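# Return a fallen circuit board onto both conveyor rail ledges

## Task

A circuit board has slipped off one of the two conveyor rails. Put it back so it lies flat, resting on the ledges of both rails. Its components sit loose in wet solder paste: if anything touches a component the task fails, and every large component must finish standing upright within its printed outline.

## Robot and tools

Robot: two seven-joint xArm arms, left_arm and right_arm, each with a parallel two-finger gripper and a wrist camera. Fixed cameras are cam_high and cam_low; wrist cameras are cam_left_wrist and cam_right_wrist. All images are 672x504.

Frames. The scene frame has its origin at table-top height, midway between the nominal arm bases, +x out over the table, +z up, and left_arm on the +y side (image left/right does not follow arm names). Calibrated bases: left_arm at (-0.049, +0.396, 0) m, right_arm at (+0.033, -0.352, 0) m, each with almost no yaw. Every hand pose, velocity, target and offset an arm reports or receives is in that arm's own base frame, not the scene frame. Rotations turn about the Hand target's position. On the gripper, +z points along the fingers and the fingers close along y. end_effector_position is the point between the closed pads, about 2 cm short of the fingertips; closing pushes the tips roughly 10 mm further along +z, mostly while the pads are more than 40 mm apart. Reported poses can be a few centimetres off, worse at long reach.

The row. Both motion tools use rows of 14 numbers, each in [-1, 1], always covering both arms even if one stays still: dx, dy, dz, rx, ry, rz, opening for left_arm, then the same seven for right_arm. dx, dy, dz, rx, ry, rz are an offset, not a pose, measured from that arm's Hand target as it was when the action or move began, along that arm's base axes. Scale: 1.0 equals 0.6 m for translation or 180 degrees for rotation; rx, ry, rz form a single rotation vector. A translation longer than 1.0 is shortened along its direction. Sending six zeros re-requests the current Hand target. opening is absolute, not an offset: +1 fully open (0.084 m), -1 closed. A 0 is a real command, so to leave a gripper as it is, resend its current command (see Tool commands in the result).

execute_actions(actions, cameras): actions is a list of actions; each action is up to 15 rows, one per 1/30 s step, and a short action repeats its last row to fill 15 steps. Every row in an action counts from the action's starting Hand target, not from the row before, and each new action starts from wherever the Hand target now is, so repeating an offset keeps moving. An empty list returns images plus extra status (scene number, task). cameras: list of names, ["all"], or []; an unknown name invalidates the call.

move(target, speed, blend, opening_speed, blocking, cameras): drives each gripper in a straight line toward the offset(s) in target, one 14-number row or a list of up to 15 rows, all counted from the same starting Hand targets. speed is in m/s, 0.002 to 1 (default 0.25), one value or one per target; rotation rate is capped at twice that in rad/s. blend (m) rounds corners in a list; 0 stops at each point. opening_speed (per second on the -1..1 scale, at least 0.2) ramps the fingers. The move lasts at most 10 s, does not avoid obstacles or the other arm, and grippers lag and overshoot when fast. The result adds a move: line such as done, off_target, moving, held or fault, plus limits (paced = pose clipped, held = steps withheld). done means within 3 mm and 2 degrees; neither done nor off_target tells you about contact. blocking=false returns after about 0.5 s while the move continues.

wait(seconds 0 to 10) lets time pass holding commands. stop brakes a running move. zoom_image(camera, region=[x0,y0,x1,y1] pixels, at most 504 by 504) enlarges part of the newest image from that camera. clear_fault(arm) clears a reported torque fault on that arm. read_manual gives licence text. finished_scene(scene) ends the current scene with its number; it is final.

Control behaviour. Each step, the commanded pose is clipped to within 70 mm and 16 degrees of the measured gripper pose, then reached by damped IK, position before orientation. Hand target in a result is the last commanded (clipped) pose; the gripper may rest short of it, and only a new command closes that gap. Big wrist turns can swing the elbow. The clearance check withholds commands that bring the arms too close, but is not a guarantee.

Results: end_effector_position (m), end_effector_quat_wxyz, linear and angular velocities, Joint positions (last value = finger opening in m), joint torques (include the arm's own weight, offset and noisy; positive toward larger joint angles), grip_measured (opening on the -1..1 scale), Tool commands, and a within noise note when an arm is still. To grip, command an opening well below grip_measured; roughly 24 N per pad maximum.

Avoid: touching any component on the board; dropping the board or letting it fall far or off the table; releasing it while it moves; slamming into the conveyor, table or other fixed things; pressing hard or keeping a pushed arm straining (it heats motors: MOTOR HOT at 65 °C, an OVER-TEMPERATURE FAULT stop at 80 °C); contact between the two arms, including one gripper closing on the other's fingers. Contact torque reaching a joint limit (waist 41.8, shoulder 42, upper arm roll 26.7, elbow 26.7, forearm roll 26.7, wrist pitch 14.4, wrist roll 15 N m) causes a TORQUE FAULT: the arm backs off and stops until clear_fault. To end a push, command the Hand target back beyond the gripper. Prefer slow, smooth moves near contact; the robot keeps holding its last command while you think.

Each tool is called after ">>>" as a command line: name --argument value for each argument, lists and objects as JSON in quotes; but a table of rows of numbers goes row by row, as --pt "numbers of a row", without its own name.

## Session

>>> execute_actions --actions '[]'

>>> zoom_image --camera "cam_high" --region '[290, 90, 450, 310]'

Scene clock: 0.00 s.
left_arm: end_effector_position=(+0.5869, -0.3341, +0.2461) grip_measured=+1.00 end_effector_quat_wxyz=(-0.092, +0.932, +0.059, +0.346) | right_arm: end_effector_position=(+0.5195, -0.0786, +0.2245) grip_measured=+1.00 end_effector_quat_wxyz=(-0.302, +0.820, +0.083, +0.479)
Joint positions: left_arm=[-0.724 0.425 0.065 1.53 0.81 0.838 -1.275 0.084] | right_arm=[-0.021 0.045 -0.474 0.801 1.611 1.041 -1.849 0.084]
Joint velocities: within noise
Joint torques (N m): no reading
Hand target: left_arm +0.5869, -0.3341, +0.2461; -0.092, +0.932, +0.059, +0.346 | right_arm +0.5195, -0.0786, +0.2245; -0.302, +0.820, +0.083, +0.479
Tool commands: left_gripper/opening=+1.0 right_gripper/opening=+1.0

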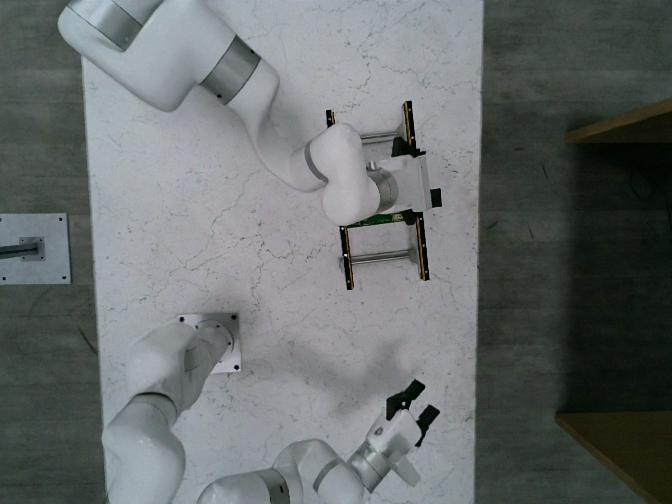

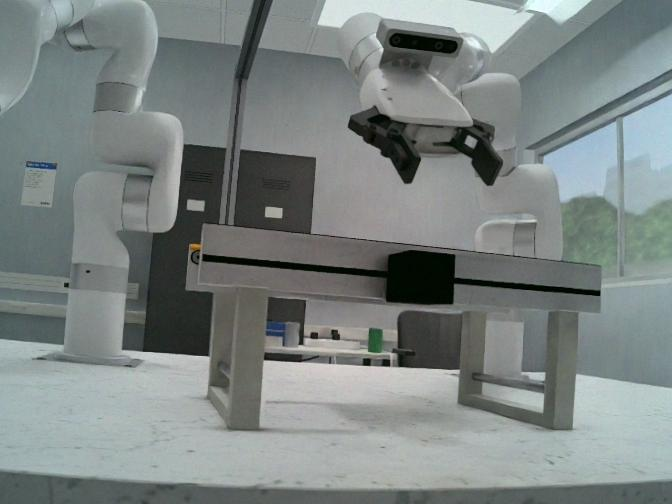

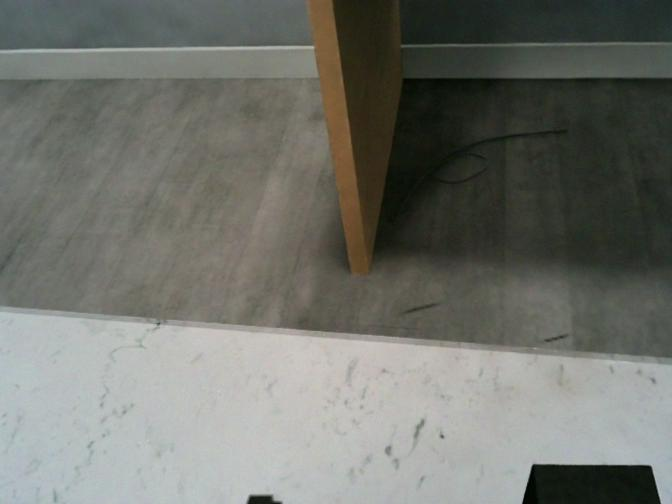

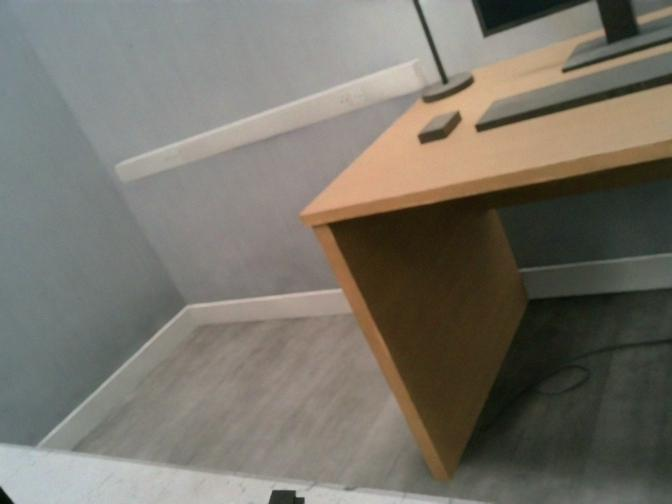

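Scaled by 2.291 from the camera's 672x504 image, which has a finer 960x720 frame.

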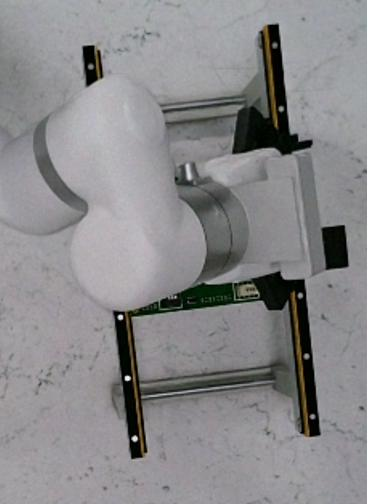

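>>> move --pt "-0.05 0.15 0.17 -0.108 -0.108 -0.252 1 -0.05 0.12 0.1 0.0245 -0.094 0.166 1" --pt "-0.1633 0.2633 0.0067 -0.2169 -0.2161 -0.5039 -0.1 -0.109 0.3845 0.0425 0.0489 -0.1877 0.3319 -0.1" --blend '[0.05,0]' --speed 0.35 --cameras '["all"]'

>>> zoom_image --camera "cam_high" --region '[310, 90, 450, 310]'

Scene clock: 61.53 s.
left_arm: end_effector_position=(+0.4889, -0.1761, +0.2502) grip_measured=-0.11 end_effector_quat_wxyz=(+0.473, +0.526, -0.472, +0.526) | right_arm: end_effector_position=(+0.4541, +0.1521, +0.2500) grip_measured=-0.11 end_effector_quat_wxyz=(+0.519, -0.480, -0.520, -0.479)
Joint positions: left_arm=[0.014 0.844 0.179 1.44 1.516 -1.696 -0.606 0.039] | right_arm=[0.033 0.396 -0.301 1.09 1.389 1.865 -2.478 0.039]
Joint torques (N m): left_arm=[3.22 -28.12 -2.86 17.23 1.93 -4.04 -1.24] | right_arm=[3.94 -23.17 0.24 11.81 -0.45 3.15 -1.48]
Hand target: left_arm +0.4889, -0.1761, +0.2502; +0.473, +0.526, -0.472, +0.526 | right_arm +0.4541, +0.1521, +0.2500; +0.519, -0.480, -0.520, -0.479
Off the commanded pose: left_arm 0.000 m, 0 deg | right_arm 0.000 m, 0 deg.
move: done

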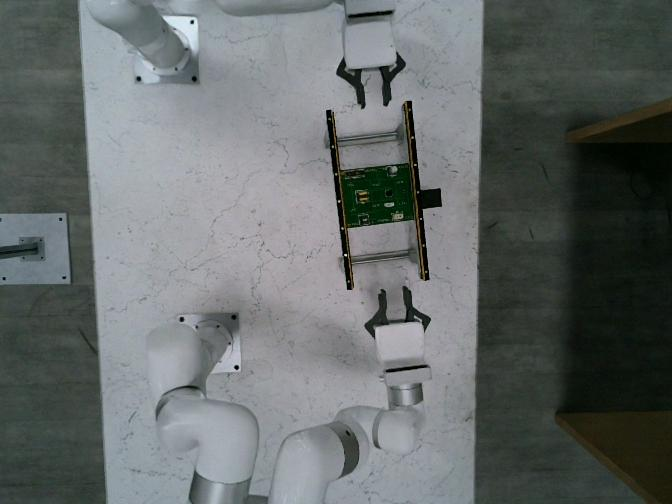

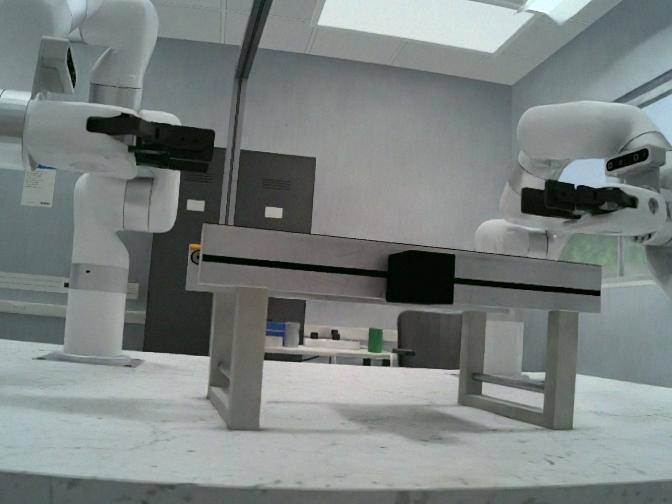

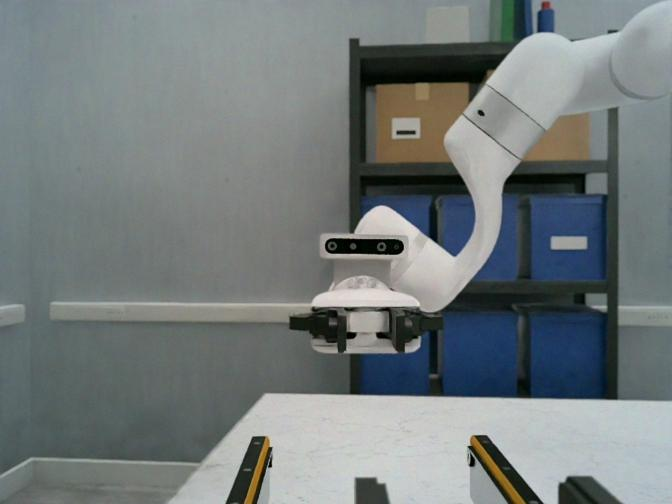

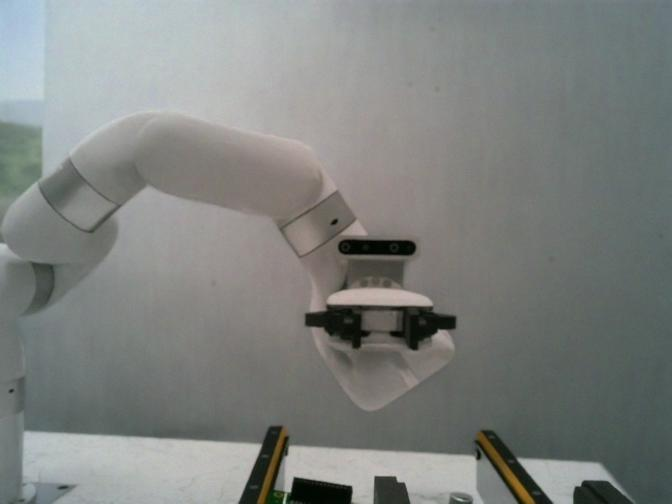

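Scaled by 2.291 from the camera's 672x504 image, which has a finer 960x720 frame.

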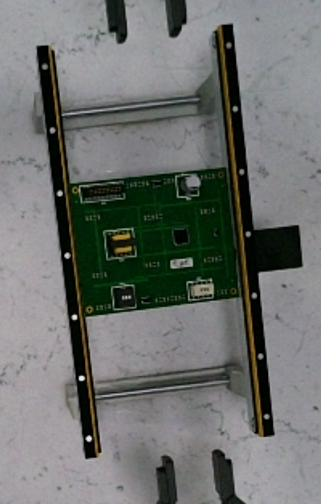

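>>> move --target '[0,0,-0.215,0,0,0,-0.35,0,0,-0.215,0,0,0,-0.35]' --speed 0.25 --cameras '["all"]'

>>> zoom_image --camera "cam_high" --region '[310, 90, 450, 310]'

>>> zoom_image --camera "cam_left_wrist" --region '[150, 200, 650, 504]'

>>> zoom_image --camera "cam_right_wrist" --region '[150, 200, 650, 504]'

Scene clock: 78.27 s.
left_arm: end_effector_position=(+0.4953, -0.1757, +0.1514) grip_measured=-0.37 end_effector_quat_wxyz=(+0.458, +0.513, -0.486, +0.540) | right_arm: end_effector_position=(+0.4541, +0.1521, +0.1210) grip_measured=-0.37 end_effector_quat_wxyz=(+0.519, -0.480, -0.520, -0.479)
Joint positions: left_arm=[0.033 1.106 0.155 1.564 1.502 -1.694 -0.413 0.028] | right_arm=[0.012 0.714 -0.27 1.171 1.399 1.846 -2.715 0.028]
Joint torques (N m): left_arm=[-0.13 -37.97 -0.87 10.58 -0.89 -2.59 -0.08] | right_arm=[-5.31 -27.73 0.16 9.84 3.92 3.56 -1.31]
Hand target: left_arm +0.4953, -0.1757, +0.1514; +0.458, +0.513, -0.486, +0.540 (not the last commanded pose) | right_arm +0.4541, +0.1521, +0.1210; +0.519, -0.480, -0.520, -0.479
Tool commands: left_gripper/opening=-0.35 right_gripper/opening=-0.35
Off the commanded pose: left_arm 0.031 m, 3 deg | right_arm 0.000 m, 0 deg.
TORQUE FAULT: the external load on joint 2 (shoulder) of the left arm reached its load limit, and that arm stopped. The contact can be on any part of that arm beyond that joint, not only on its tool. A torque fault puts only its own arm into a fault stop. That arm's remaining commands of this call were not run. The hold on joint 2 (shoulder) of that arm was moved back by the arm itself, up to 3 degrees, as the stop began. That arm is still stopped at the end of this call. While its stop runs, that arm, its gripper or tool too, takes no new command.
CLEAR FAULT: the left arm stays stopped (state 4) until you call clear_fault(arm="left_arm").
End effector pose when the fault began: left_arm: position (+0.4886, -0.1760, +0.1263), quat_wxyz (+0.471, +0.526, -0.473, +0.527)
Joint positions when the fault began: left_arm=[0.033 1.157 0.155 1.563 1.502 -1.694 -0.413 0.028]
move: fault (left_arm)

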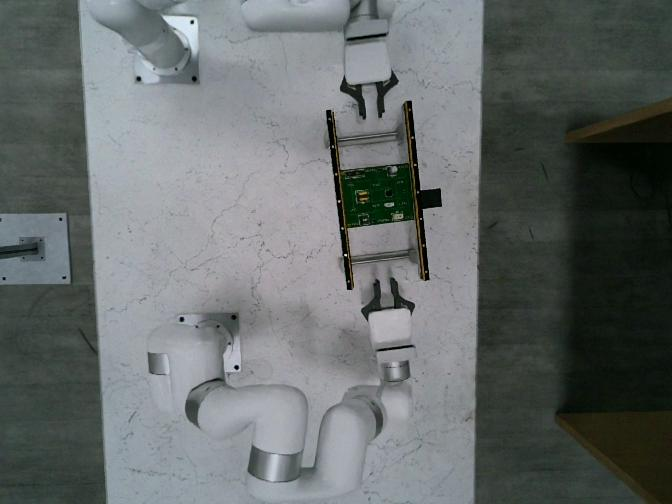

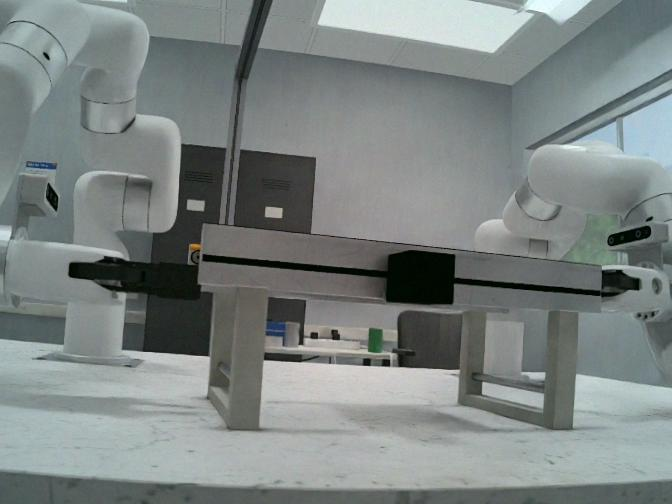

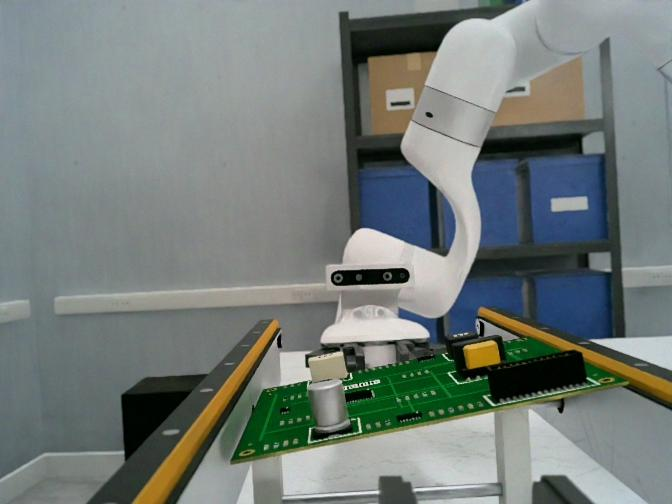

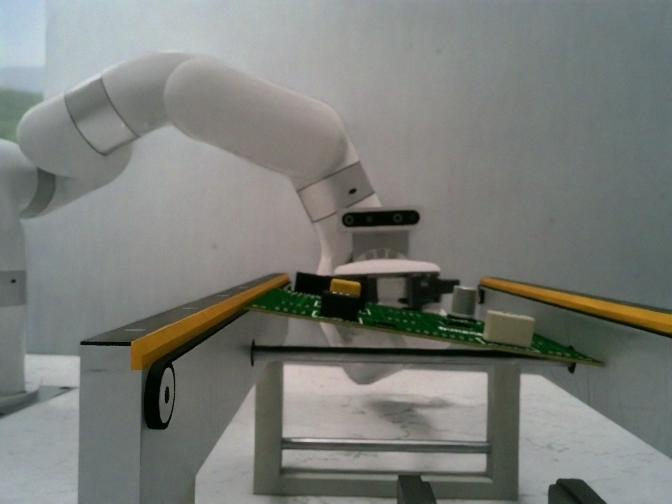

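Scaled by 2.291 from the camera's 672x504 image, which has a finer 960x720 frame.

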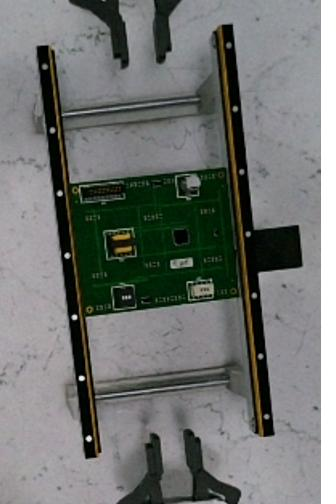

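Scaled by 1.008 from the camera's 672x504 image, which has a finer 960x720 frame.

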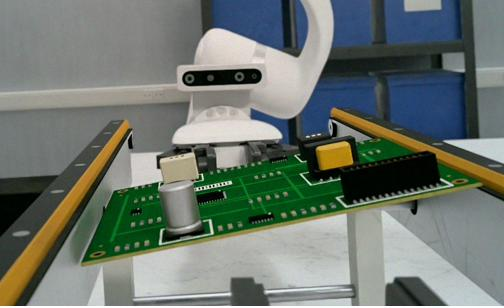

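Scaled by 1.008 from the camera's 672x504 image, which has a finer 960x720 frame.

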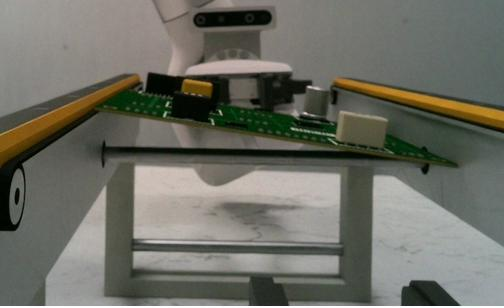

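>>> clear_fault --arm "left_arm"

>>> move --pt "0 0 0.2 0 0 0 -0.35 0 0 0 0 0 0 -0.35" --pt "-0.075 -0.125 0.42 0.2169 0.2161 0.5039 -0.35 0 0 0 0 0 0 -0.35" --blend '[0.04,0]' --speed 0.5

Scene clock: 116.60 s.
left_arm: end_effector_position=(+0.4953, -0.1757, +0.1514) grip_measured=-0.37 end_effector_quat_wxyz=(+0.458, +0.513, -0.486, +0.540) | right_arm: end_effector_position=(+0.4541, +0.1521, +0.1210) grip_measured=-0.37 end_effector_quat_wxyz=(+0.519, -0.480, -0.520, -0.479)
Joint positions: left_arm=[0.033 1.106 0.155 1.564 1.502 -1.694 -0.413 0.028] | right_arm=[0.012 0.714 -0.27 1.171 1.399 1.847 -2.714 0.028]
Joint torques (N m): left_arm=[-0.02 -37.72 -0.89 10.6 -0.83 -2.72 -0.04] | right_arm=[-5.36 -27.7 0.26 8.78 1.67 3.48 0.19]
Hand target: left_arm +0.4953, -0.1757, +0.1514; +0.458, +0.513, -0.486, +0.540 (not the last commanded pose) | right_arm +0.4541, +0.1521, +0.1210; +0.519, -0.480, -0.520, -0.479
Tool commands: left_gripper/opening=-0.35 right_gripper/opening=-0.35
Off the commanded pose: left_arm 0.031 m, 3 deg | right_arm 0.000 m, 0 deg.
TORQUE FAULT, CONTINUED: the left arm's stop, for the torque fault of joint 2 (shoulder) that an earlier result reported, is over. The call counts as one of the actions that you can send in this scene. The hold on joint 2 (shoulder) of that arm was moved back by the arm itself, up to 3 degrees, as the stop began. That arm's target is now where it stood when the stop ended, not its last command. That arm's gripper keeps its grip as last carried out, and that arm accepts commands again: back off and push less far.
CLEAR FAULT: your call cleared the left arm's torque fault. If a joint's load stays at its limit, that arm stops again at once.

Scene clock: 119.57 s.
left_arm: end_effector_position=(+0.4503, -0.2507, +0.4034) grip_measured=-0.37 end_effector_quat_wxyz=(-0.102, +0.933, +0.034, +0.344) | right_arm: end_effector_position=(+0.4541, +0.1521, +0.1210) grip_measured=-0.37 end_effector_quat_wxyz=(+0.519, -0.480, -0.520, -0.479)
Joint positions: left_arm=[-0.525 -0.19 -0.204 1.195 0.677 1.08 -1.042 0.028] | right_arm=[0.012 0.714 -0.27 1.171 1.399 1.847 -2.714 0.028]
Joint torques (N m): left_arm=[3.15 -13.13 -2.54 25.78 0.86 -0.26 1.53] | right_arm=[-5.15 -27.6 0.3 8.85 1.74 3.59 0.16]
Hand target: left_arm +0.4503, -0.2507, +0.4034; -0.102, +0.933, +0.034, +0.344 | right_arm +0.4541, +0.1521, +0.1210; +0.519, -0.480, -0.520, -0.479
Off the commanded pose: left_arm 0.000 m, 0 deg | right_arm 0.000 m, 0 deg.
move: done; limits=paced

>>> move --target '[0.0167,0.083,-0.033,-0.0663,0.2239,-0.0221,-0.35,0,0,0,0,0,0,-0.35]' --speed 0.5

>>> move --target '[0.0502,0.0298,-0.2167,-0.3815,-0.3697,-0.3263,-0.35,0,0,0,-0.0036,0.0443,0,-0.35]' --speed 0.3 --cameras '["all"]'

Scene clock: 224.20 s.
left_arm: end_effector_position=(+0.4603, -0.2009, +0.3836) grip_measured=-0.37 end_effector_quat_wxyz=(+0.000, +1.000, +0.000, +0.001) | right_arm: end_effector_position=(+0.4541, +0.1521, +0.1210) grip_measured=-0.37 end_effector_quat_wxyz=(+0.519, -0.480, -0.520, -0.479)
Joint positions: left_arm=[-0.431 0.111 0.021 1.697 -0.001 1.585 -0.41 0.028] | right_arm=[0.012 0.714 -0.27 1.171 1.399 1.847 -2.714 0.028]
Joint torques (N m): left_arm=[3.4 -19.65 2.82 24.4 -3.02 -0.4 1.52] | right_arm=[-5.05 -27.57 0.25 8.92 1.23 3.52 0.02]
Hand target: left_arm +0.4603, -0.2009, +0.3836; +0.000, +1.000, +0.000, +0.001 | right_arm +0.4541, +0.1521, +0.1210; +0.519, -0.480, -0.520, -0.479
Off the commanded pose: left_arm 0.000 m, 0 deg | right_arm 0.000 m, 0 deg.
move: done

Scene clock: 228.07 s.
left_arm: end_effector_position=(+0.4905, -0.1830, +0.2536) grip_measured=-0.37 end_effector_quat_wxyz=(+0.508, +0.557, -0.434, +0.493) | right_arm: end_effector_position=(+0.4541, +0.1521, +0.1210) grip_measured=-0.37 end_effector_quat_wxyz=(+0.551, -0.515, -0.485, -0.442)
Joint positions: left_arm=[-0.393 0.383 0.598 1.009 -1.659 1.776 2.313 0.028] | right_arm=[0.016 0.715 -0.275 1.172 1.401 1.849 -2.575 0.028]
Joint torques (N m): left_arm=[3.38 -20.5 -0.44 20.38 -4.49 4.02 1.59] | right_arm=[4.65 -27.32 -4.06 9.98 4.18 3.5 1.13]
Hand target: left_arm +0.4905, -0.1830, +0.2536; +0.508, +0.557, -0.434, +0.493 | right_arm +0.4541, +0.1521, +0.1210; +0.551, -0.515, -0.485, -0.442
Off the commanded pose: left_arm 0.000 m, 0 deg | right_arm 0.000 m, 0 deg.
move: done

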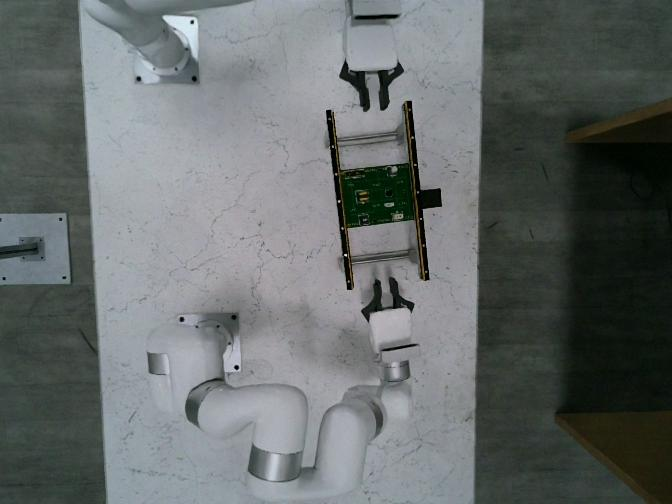

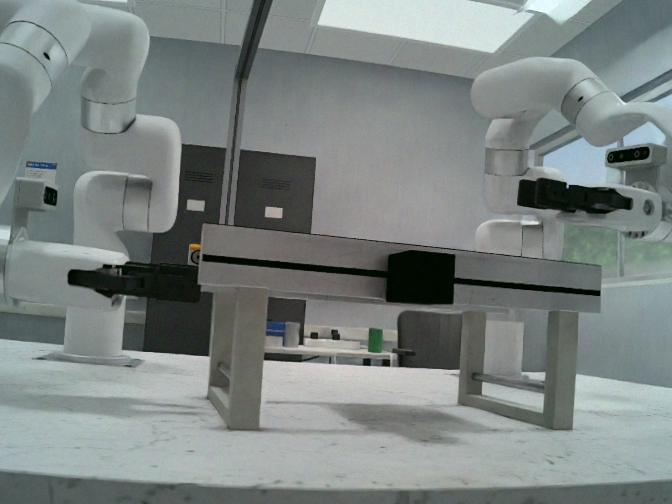

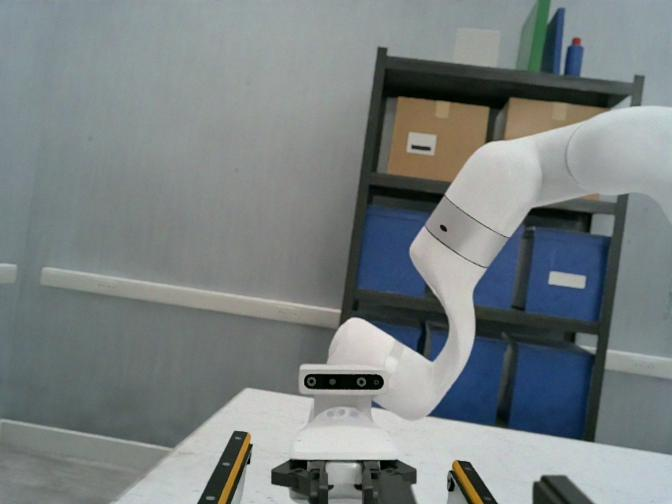

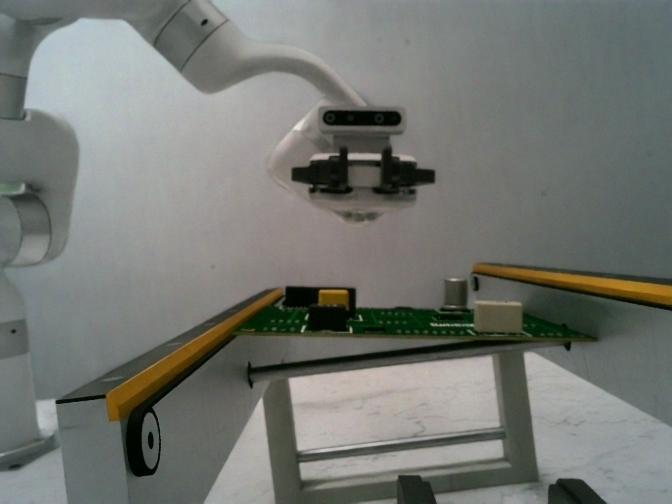

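>>> move --target '[-0.0007,0.0015,-0.221,0,0,0,-0.35,0,0,0,0,0,0,-0.35]' --speed 0.2 --cameras '["cam_low","cam_left_wrist"]'

>>> zoom_image --camera "cam_left_wrist" --region '[150, 200, 650, 504]'

Scene clock: 234.13 s.
left_arm: end_effector_position=(+0.4900, -0.1821, +0.1210) grip_measured=-0.37 end_effector_quat_wxyz=(+0.508, +0.557, -0.434, +0.493) | right_arm: end_effector_position=(+0.4541, +0.1521, +0.1210) grip_measured=-0.37 end_effector_quat_wxyz=(+0.551, -0.515, -0.485, -0.442)
Joint positions: left_arm=[-0.314 0.736 0.518 1.09 -1.737 1.87 2.551 0.028] | right_arm=[0.016 0.715 -0.275 1.172 1.401 1.849 -2.575 0.028]
Joint torques (N m): left_arm=[3.22 -24.56 1.04 16.13 -3.96 4.42 1.56] | right_arm=[4.78 -27.67 -3.91 10.09 4.1 3.56 1.05]
Hand target: left_arm +0.4900, -0.1821, +0.1210; +0.508, +0.557, -0.434, +0.493 | right_arm +0.4541, +0.1521, +0.1210; +0.551, -0.515, -0.485, -0.442
Off the commanded pose: left_arm 0.000 m, 0 deg | right_arm 0.000 m, 0 deg.
move: done
Images, in order (width x height): cam_low 672x504, cam_left_wrist 672x504.

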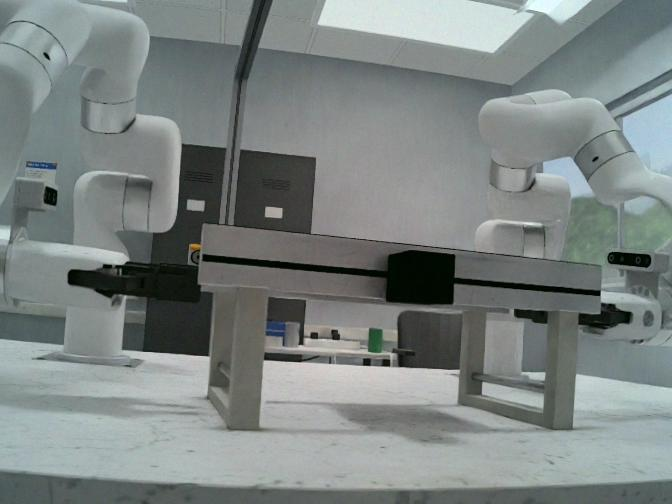

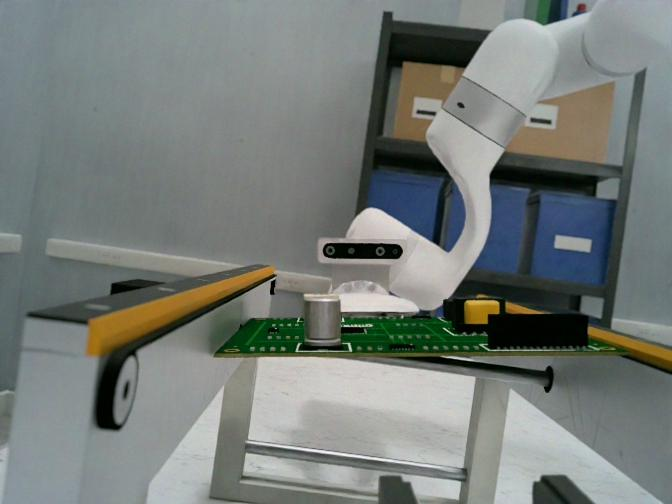

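Scaled by 1.008 from the camera's 672x504 image, which has a finer 960x720 frame.

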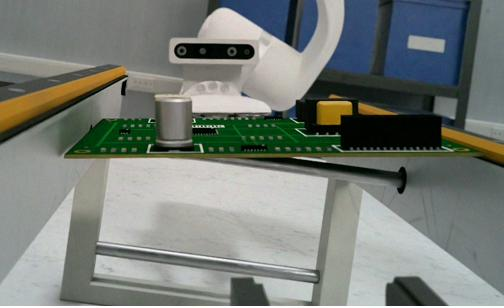

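>>> move --pt "0.0214 -0.1972 0 0 0 0 -0.35 -0.0194 0.2621 0 0 0 0 -0.35" --pt "0.0214 -0.1972 0.0167 0 0 0 -0.35 -0.0194 0.2621 0.0167 0 0 0 -0.35" --speed '[0.13,0.05]' --blend '[0.003,0]' --cameras '["cam_high","cam_left_wrist","cam_right_wrist"]'

>>> zoom_image --camera "cam_high" --region '[310, 90, 450, 310]'

Scene clock: 251.37 s.
left_arm: end_effector_position=(+0.5029, -0.3005, +0.1310) grip_measured=-0.37 end_effector_quat_wxyz=(+0.508, +0.557, -0.434, +0.493) | right_arm: end_effector_position=(+0.4424, +0.3093, +0.1310) grip_measured=-0.37 end_effector_quat_wxyz=(+0.551, -0.515, -0.485, -0.442)
Joint positions: left_arm=[-0.48 0.697 0.403 1.115 -1.93 1.67 2.491 0.028] | right_arm=[0.238 0.628 -0.12 1.075 1.656 1.606 -2.548 0.028]
Joint torques (N m): left_arm=[-3.29 -34.61 5.79 10.78 1.91 0.41 -1.72] | right_arm=[5.21 -44.41 1.19 6.23 3.74 0.88 1.24]
Hand target: left_arm +0.5029, -0.3005, +0.1310; +0.508, +0.557, -0.434, +0.493 | right_arm +0.4424, +0.3093, +0.1310; +0.551, -0.515, -0.485, -0.442
Off the commanded pose: left_arm 0.000 m, 0 deg | right_arm 0.000 m, 0 deg.
move: done
Images, in order (width x height): cam_high 672x504, cam_left_wrist 672x504, cam_right_wrist 672x504.

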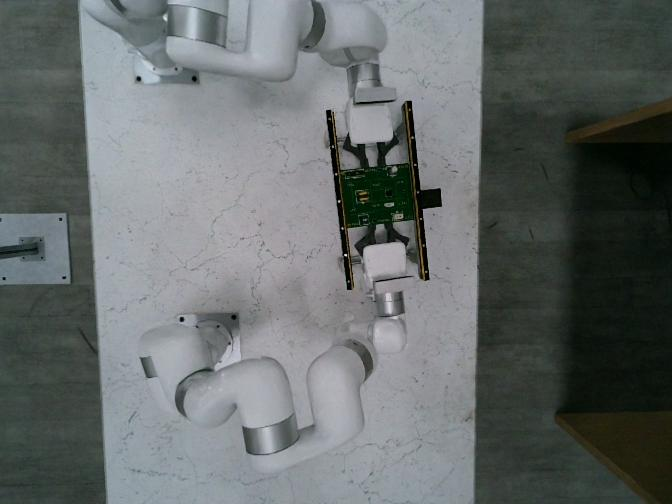

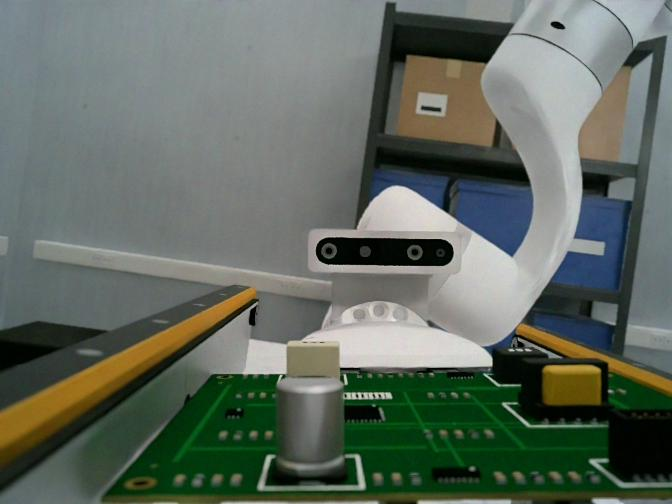

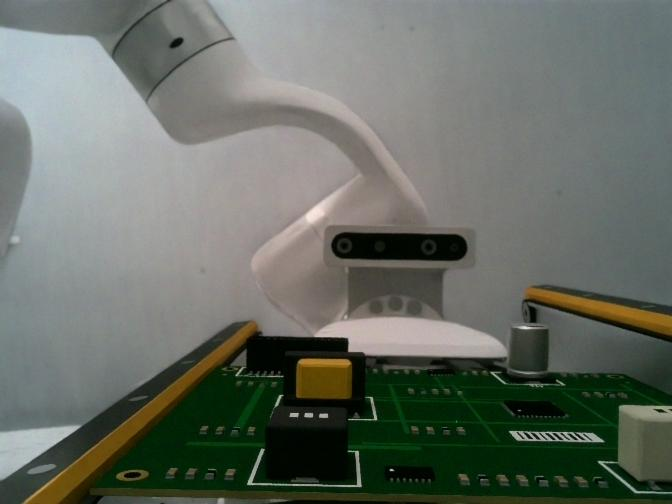

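Scaled by 2.291 from the camera's 672x504 image, which has a finer 960x720 frame.

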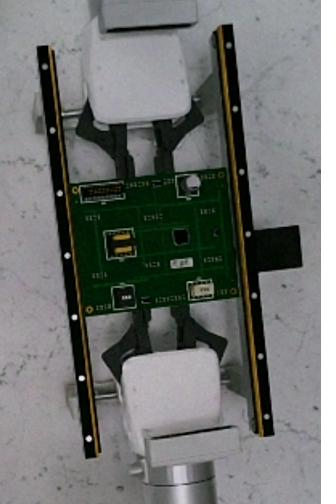

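>>> move --pt "0 0 0.0083 0 0 0 -0.35 0 0 0.0083 0 0 0 -0.35" --pt "-0.0017 -0.0002 0.0208 -0.0018 0.0166 0 -0.35 -0.0017 -0.0002 0.0208 -0.0013 0.0166 0 -0.35" --speed 0.025 --blend '[0.002,0]' --cameras '["cam_high","cam_left_wrist","cam_right_wrist"]'

>>> zoom_image --camera "cam_high" --region '[320, 150, 430, 248]'

Scene clock: 265.03 s.
left_arm: end_effector_position=(+0.5019, -0.3006, +0.1435) grip_measured=-0.37 end_effector_quat_wxyz=(+0.521, +0.569, -0.419, +0.479) | right_arm: end_effector_position=(+0.4414, +0.3092, +0.1435) grip_measured=-0.37 end_effector_quat_wxyz=(+0.563, -0.528, -0.472, -0.427)
Joint positions: left_arm=[-0.485 0.66 0.406 1.099 -1.921 1.658 2.423 0.028] | right_arm=[0.239 0.592 -0.121 1.059 1.653 1.603 -2.476 0.028]
Joint torques (N m): left_arm=[-3.28 -34.18 5.71 11.18 1.84 0.46 -1.67] | right_arm=[4.63 -45.21 -2.36 6.66 -1.07 1.07 1.15]
Hand target: left_arm +0.5019, -0.3006, +0.1435; +0.521, +0.569, -0.419, +0.479 | right_arm +0.4414, +0.3092, +0.1435; +0.563, -0.528, -0.472, -0.427
Off the commanded pose: left_arm 0.000 m, 0 deg | right_arm 0.000 m, 0 deg.
move: done
Images, in order (width x height): cam_high 672x504, cam_left_wrist 672x504, cam_right_wrist 672x504.

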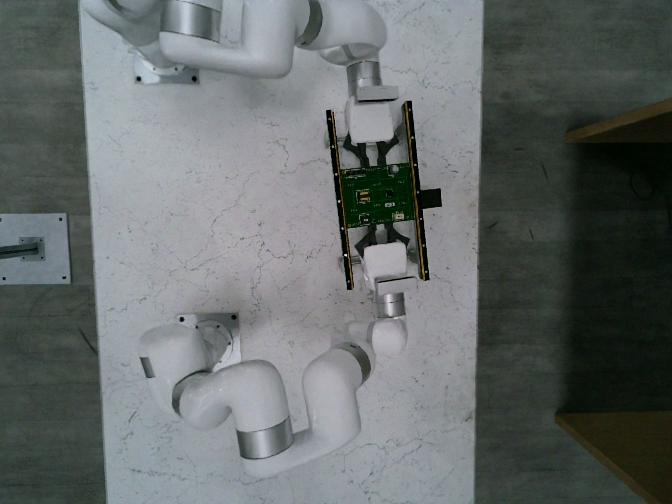

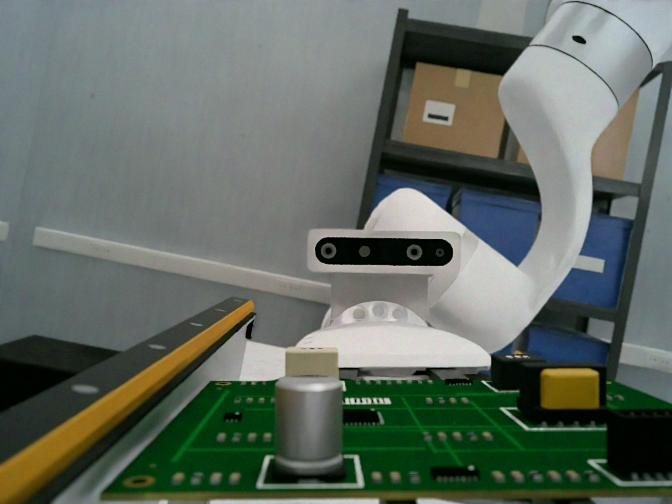

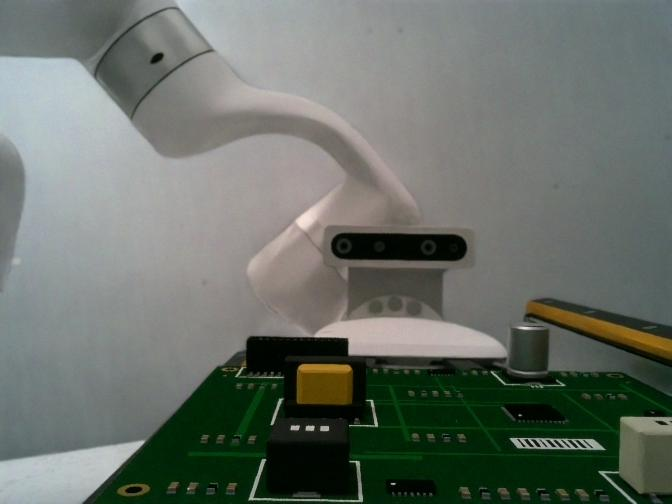

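Scaled by 4.582 from the camera's 672x504 image, which has a finer 960x720 frame.

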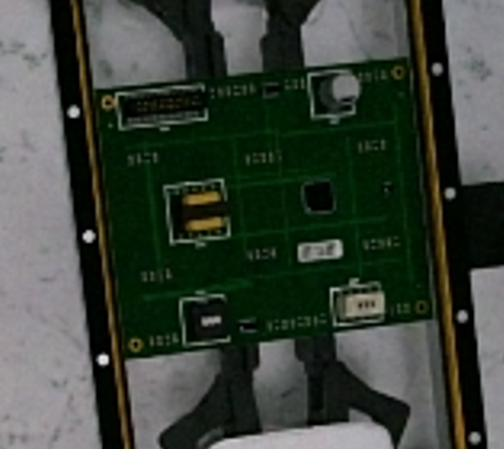

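>>> move --pt "-0.0099 -0.0011 0 0 0 0 -0.35 -0.01 -0.0008 0 0 0 0 -0.35" --pt "-0.0099 -0.0011 0.0333 0 0 0 -0.35 -0.01 -0.0008 0.0333 0 0 0 -0.35" --speed 0.035 --blend '[0.001,0]' --cameras '["cam_high","cam_left_wrist","cam_right_wrist"]'

>>> zoom_image --camera "cam_high" --region '[320, 150, 430, 248]'

Scene clock: 280.33 s.
left_arm: end_effector_position=(+0.4959, -0.3012, +0.1634) grip_measured=-0.37 end_effector_quat_wxyz=(+0.521, +0.569, -0.419, +0.479) | right_arm: end_effector_position=(+0.4354, +0.3087, +0.1635) grip_measured=-0.37 end_effector_quat_wxyz=(+0.563, -0.528, -0.472, -0.427)
Joint positions: left_arm=[-0.5 0.594 0.416 1.06 -1.908 1.64 2.402 0.028] | right_arm=[0.243 0.525 -0.123 1.018 1.649 1.597 -2.451 0.028]
Joint torques (N m): left_arm=[-3.23 -33.39 5.67 11.63 1.72 0.38 -1.63] | right_arm=[5 -44.22 -2.37 6.76 -1.26 0.97 1.27]
Hand target: left_arm +0.4959, -0.3012, +0.1635; +0.521, +0.569, -0.419, +0.479 | right_arm +0.4354, +0.3087, +0.1635; +0.563, -0.528, -0.472, -0.427
Off the commanded pose: left_arm 0.000 m, 0 deg | right_arm 0.000 m, 0 deg.
move: done
Images, in order (width x height): cam_high 672x504, cam_left_wrist 672x504, cam_right_wrist 672x504.

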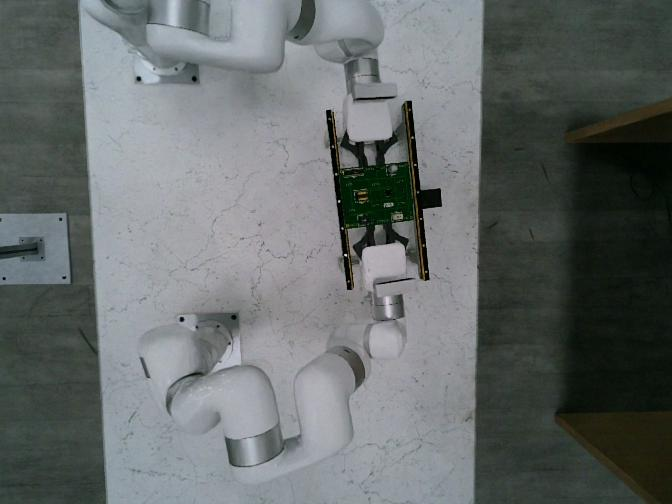

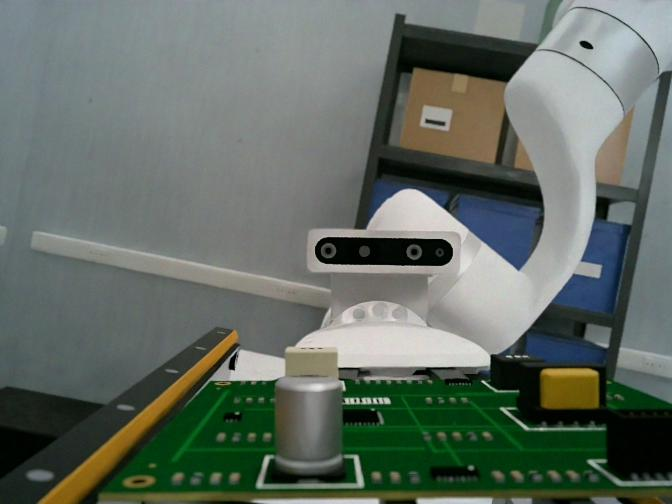

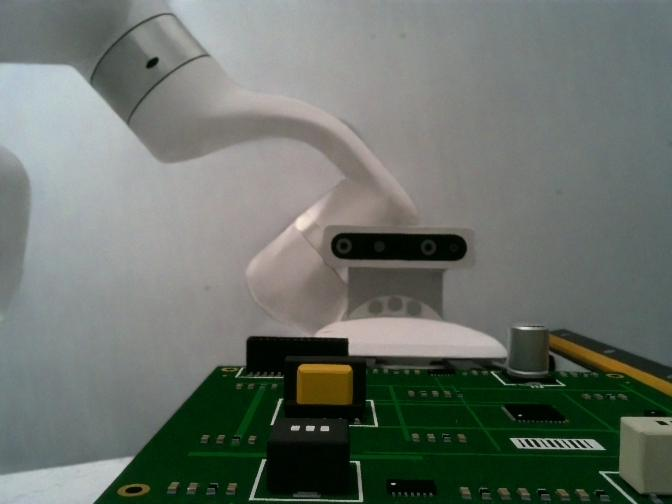

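Scaled by 4.582 from the camera's 672x504 image, which has a finer 960x720 frame.

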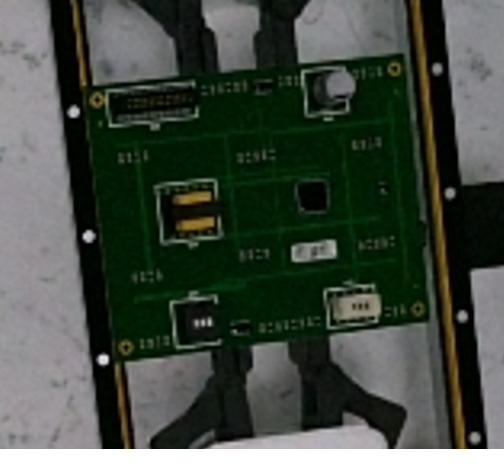

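>>> move --pt "0.0108 0.0012 0.005 0.0066 -0.0608 0 -0.35 0.0108 0.0009 0.005 0.0049 -0.0609 0 -0.35" --pt "0.0108 0.0012 -0.019 0.0066 -0.0608 0 -0.35 0.0108 0.0009 -0.019 0.0049 -0.0609 0 -0.35" --speed 0.05 --cameras '["cam_high","cam_left_wrist","cam_right_wrist"]'

>>> zoom_image --camera "cam_high" --region '[325, 155, 375, 205]'

>>> zoom_image --camera "cam_high" --region '[380, 150, 430, 200]'

>>> zoom_image --camera "cam_high" --region '[325, 195, 375, 245]'

>>> zoom_image --camera "cam_high" --region '[380, 190, 430, 240]'

Scene clock: 303.43 s.
left_arm: end_effector_position=(+0.5024, -0.3005, +0.1521) grip_measured=-0.37 end_effector_quat_wxyz=(+0.472, +0.526, -0.472, +0.527) | right_arm: end_effector_position=(+0.4419, +0.3093, +0.1521) grip_measured=-0.37 end_effector_quat_wxyz=(+0.519, -0.480, -0.520, -0.479)
Joint positions: left_arm=[-0.499 0.642 0.422 1.093 -1.921 1.658 2.599 0.028] | right_arm=[0.243 0.57 -0.125 1.052 1.653 1.602 -2.653 0.028]
Joint torques (N m): left_arm=[3.3 -25.28 -0.24 18.67 -4.11 4.48 1.58] | right_arm=[-4.88 -26.4 1.71 10.87 4.05 3.45 -1.46]
Hand target: left_arm +0.5024, -0.3005, +0.1521; +0.472, +0.526, -0.472, +0.527 | right_arm +0.4419, +0.3093, +0.1521; +0.519, -0.480, -0.520, -0.479
Off the commanded pose: left_arm 0.000 m, 0 deg | right_arm 0.000 m, 0 deg.
move: done
Images, in order (width x height): cam_high 672x504, cam_left_wrist 672x504, cam_right_wrist 672x504.

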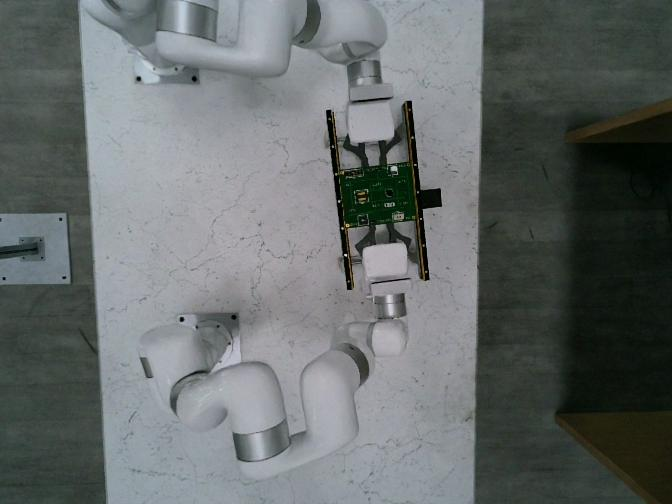

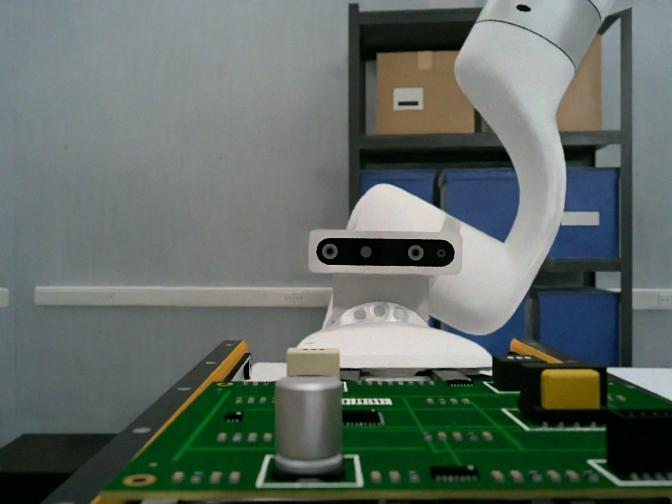

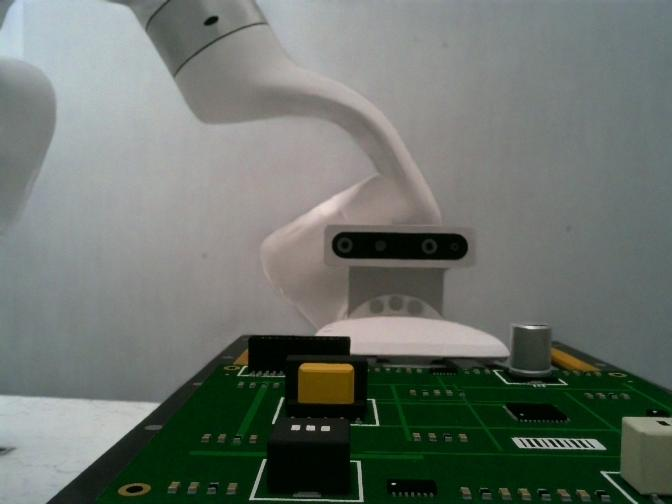

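Scaled by 10.080 from the camera's 672x504 image, which has a finer 960x720 frame.

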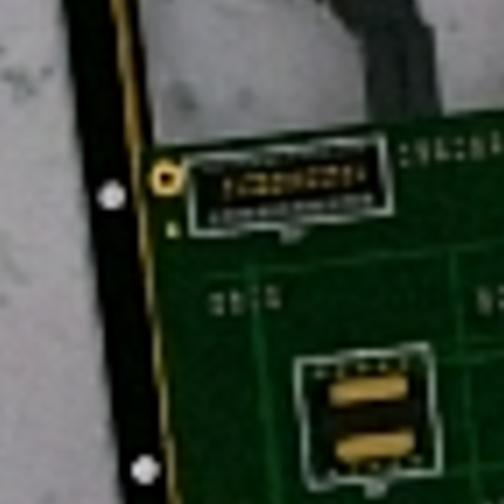

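Scaled by 10.080 from the camera's 672x504 image, which has a finer 960x720 frame.

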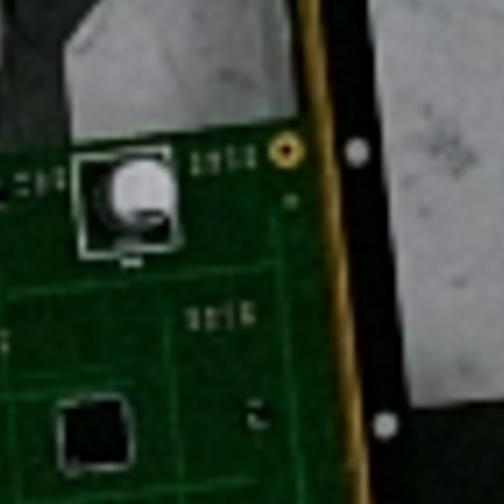

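Scaled by 10.080 from the camera's 672x504 image, which has a finer 960x720 frame.

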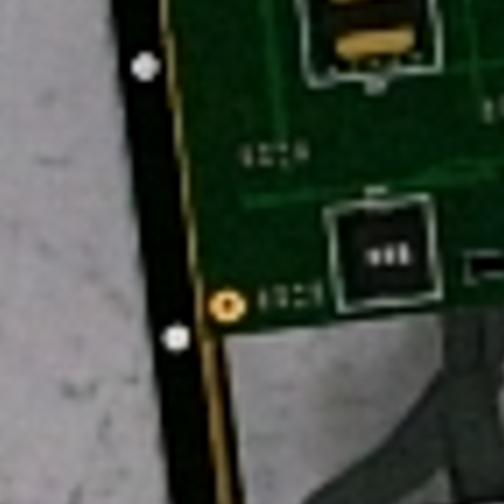

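Scaled by 10.080 from the camera's 672x504 image, which has a finer 960x720 frame.

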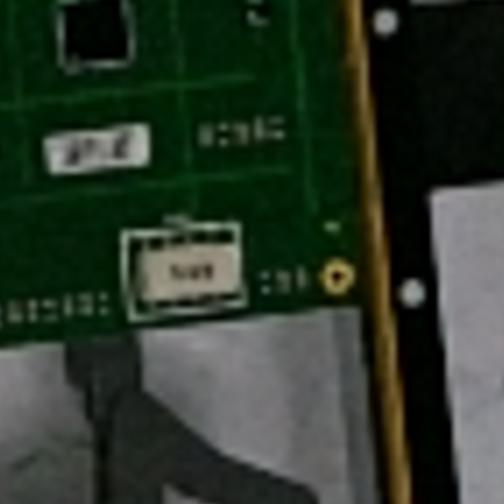

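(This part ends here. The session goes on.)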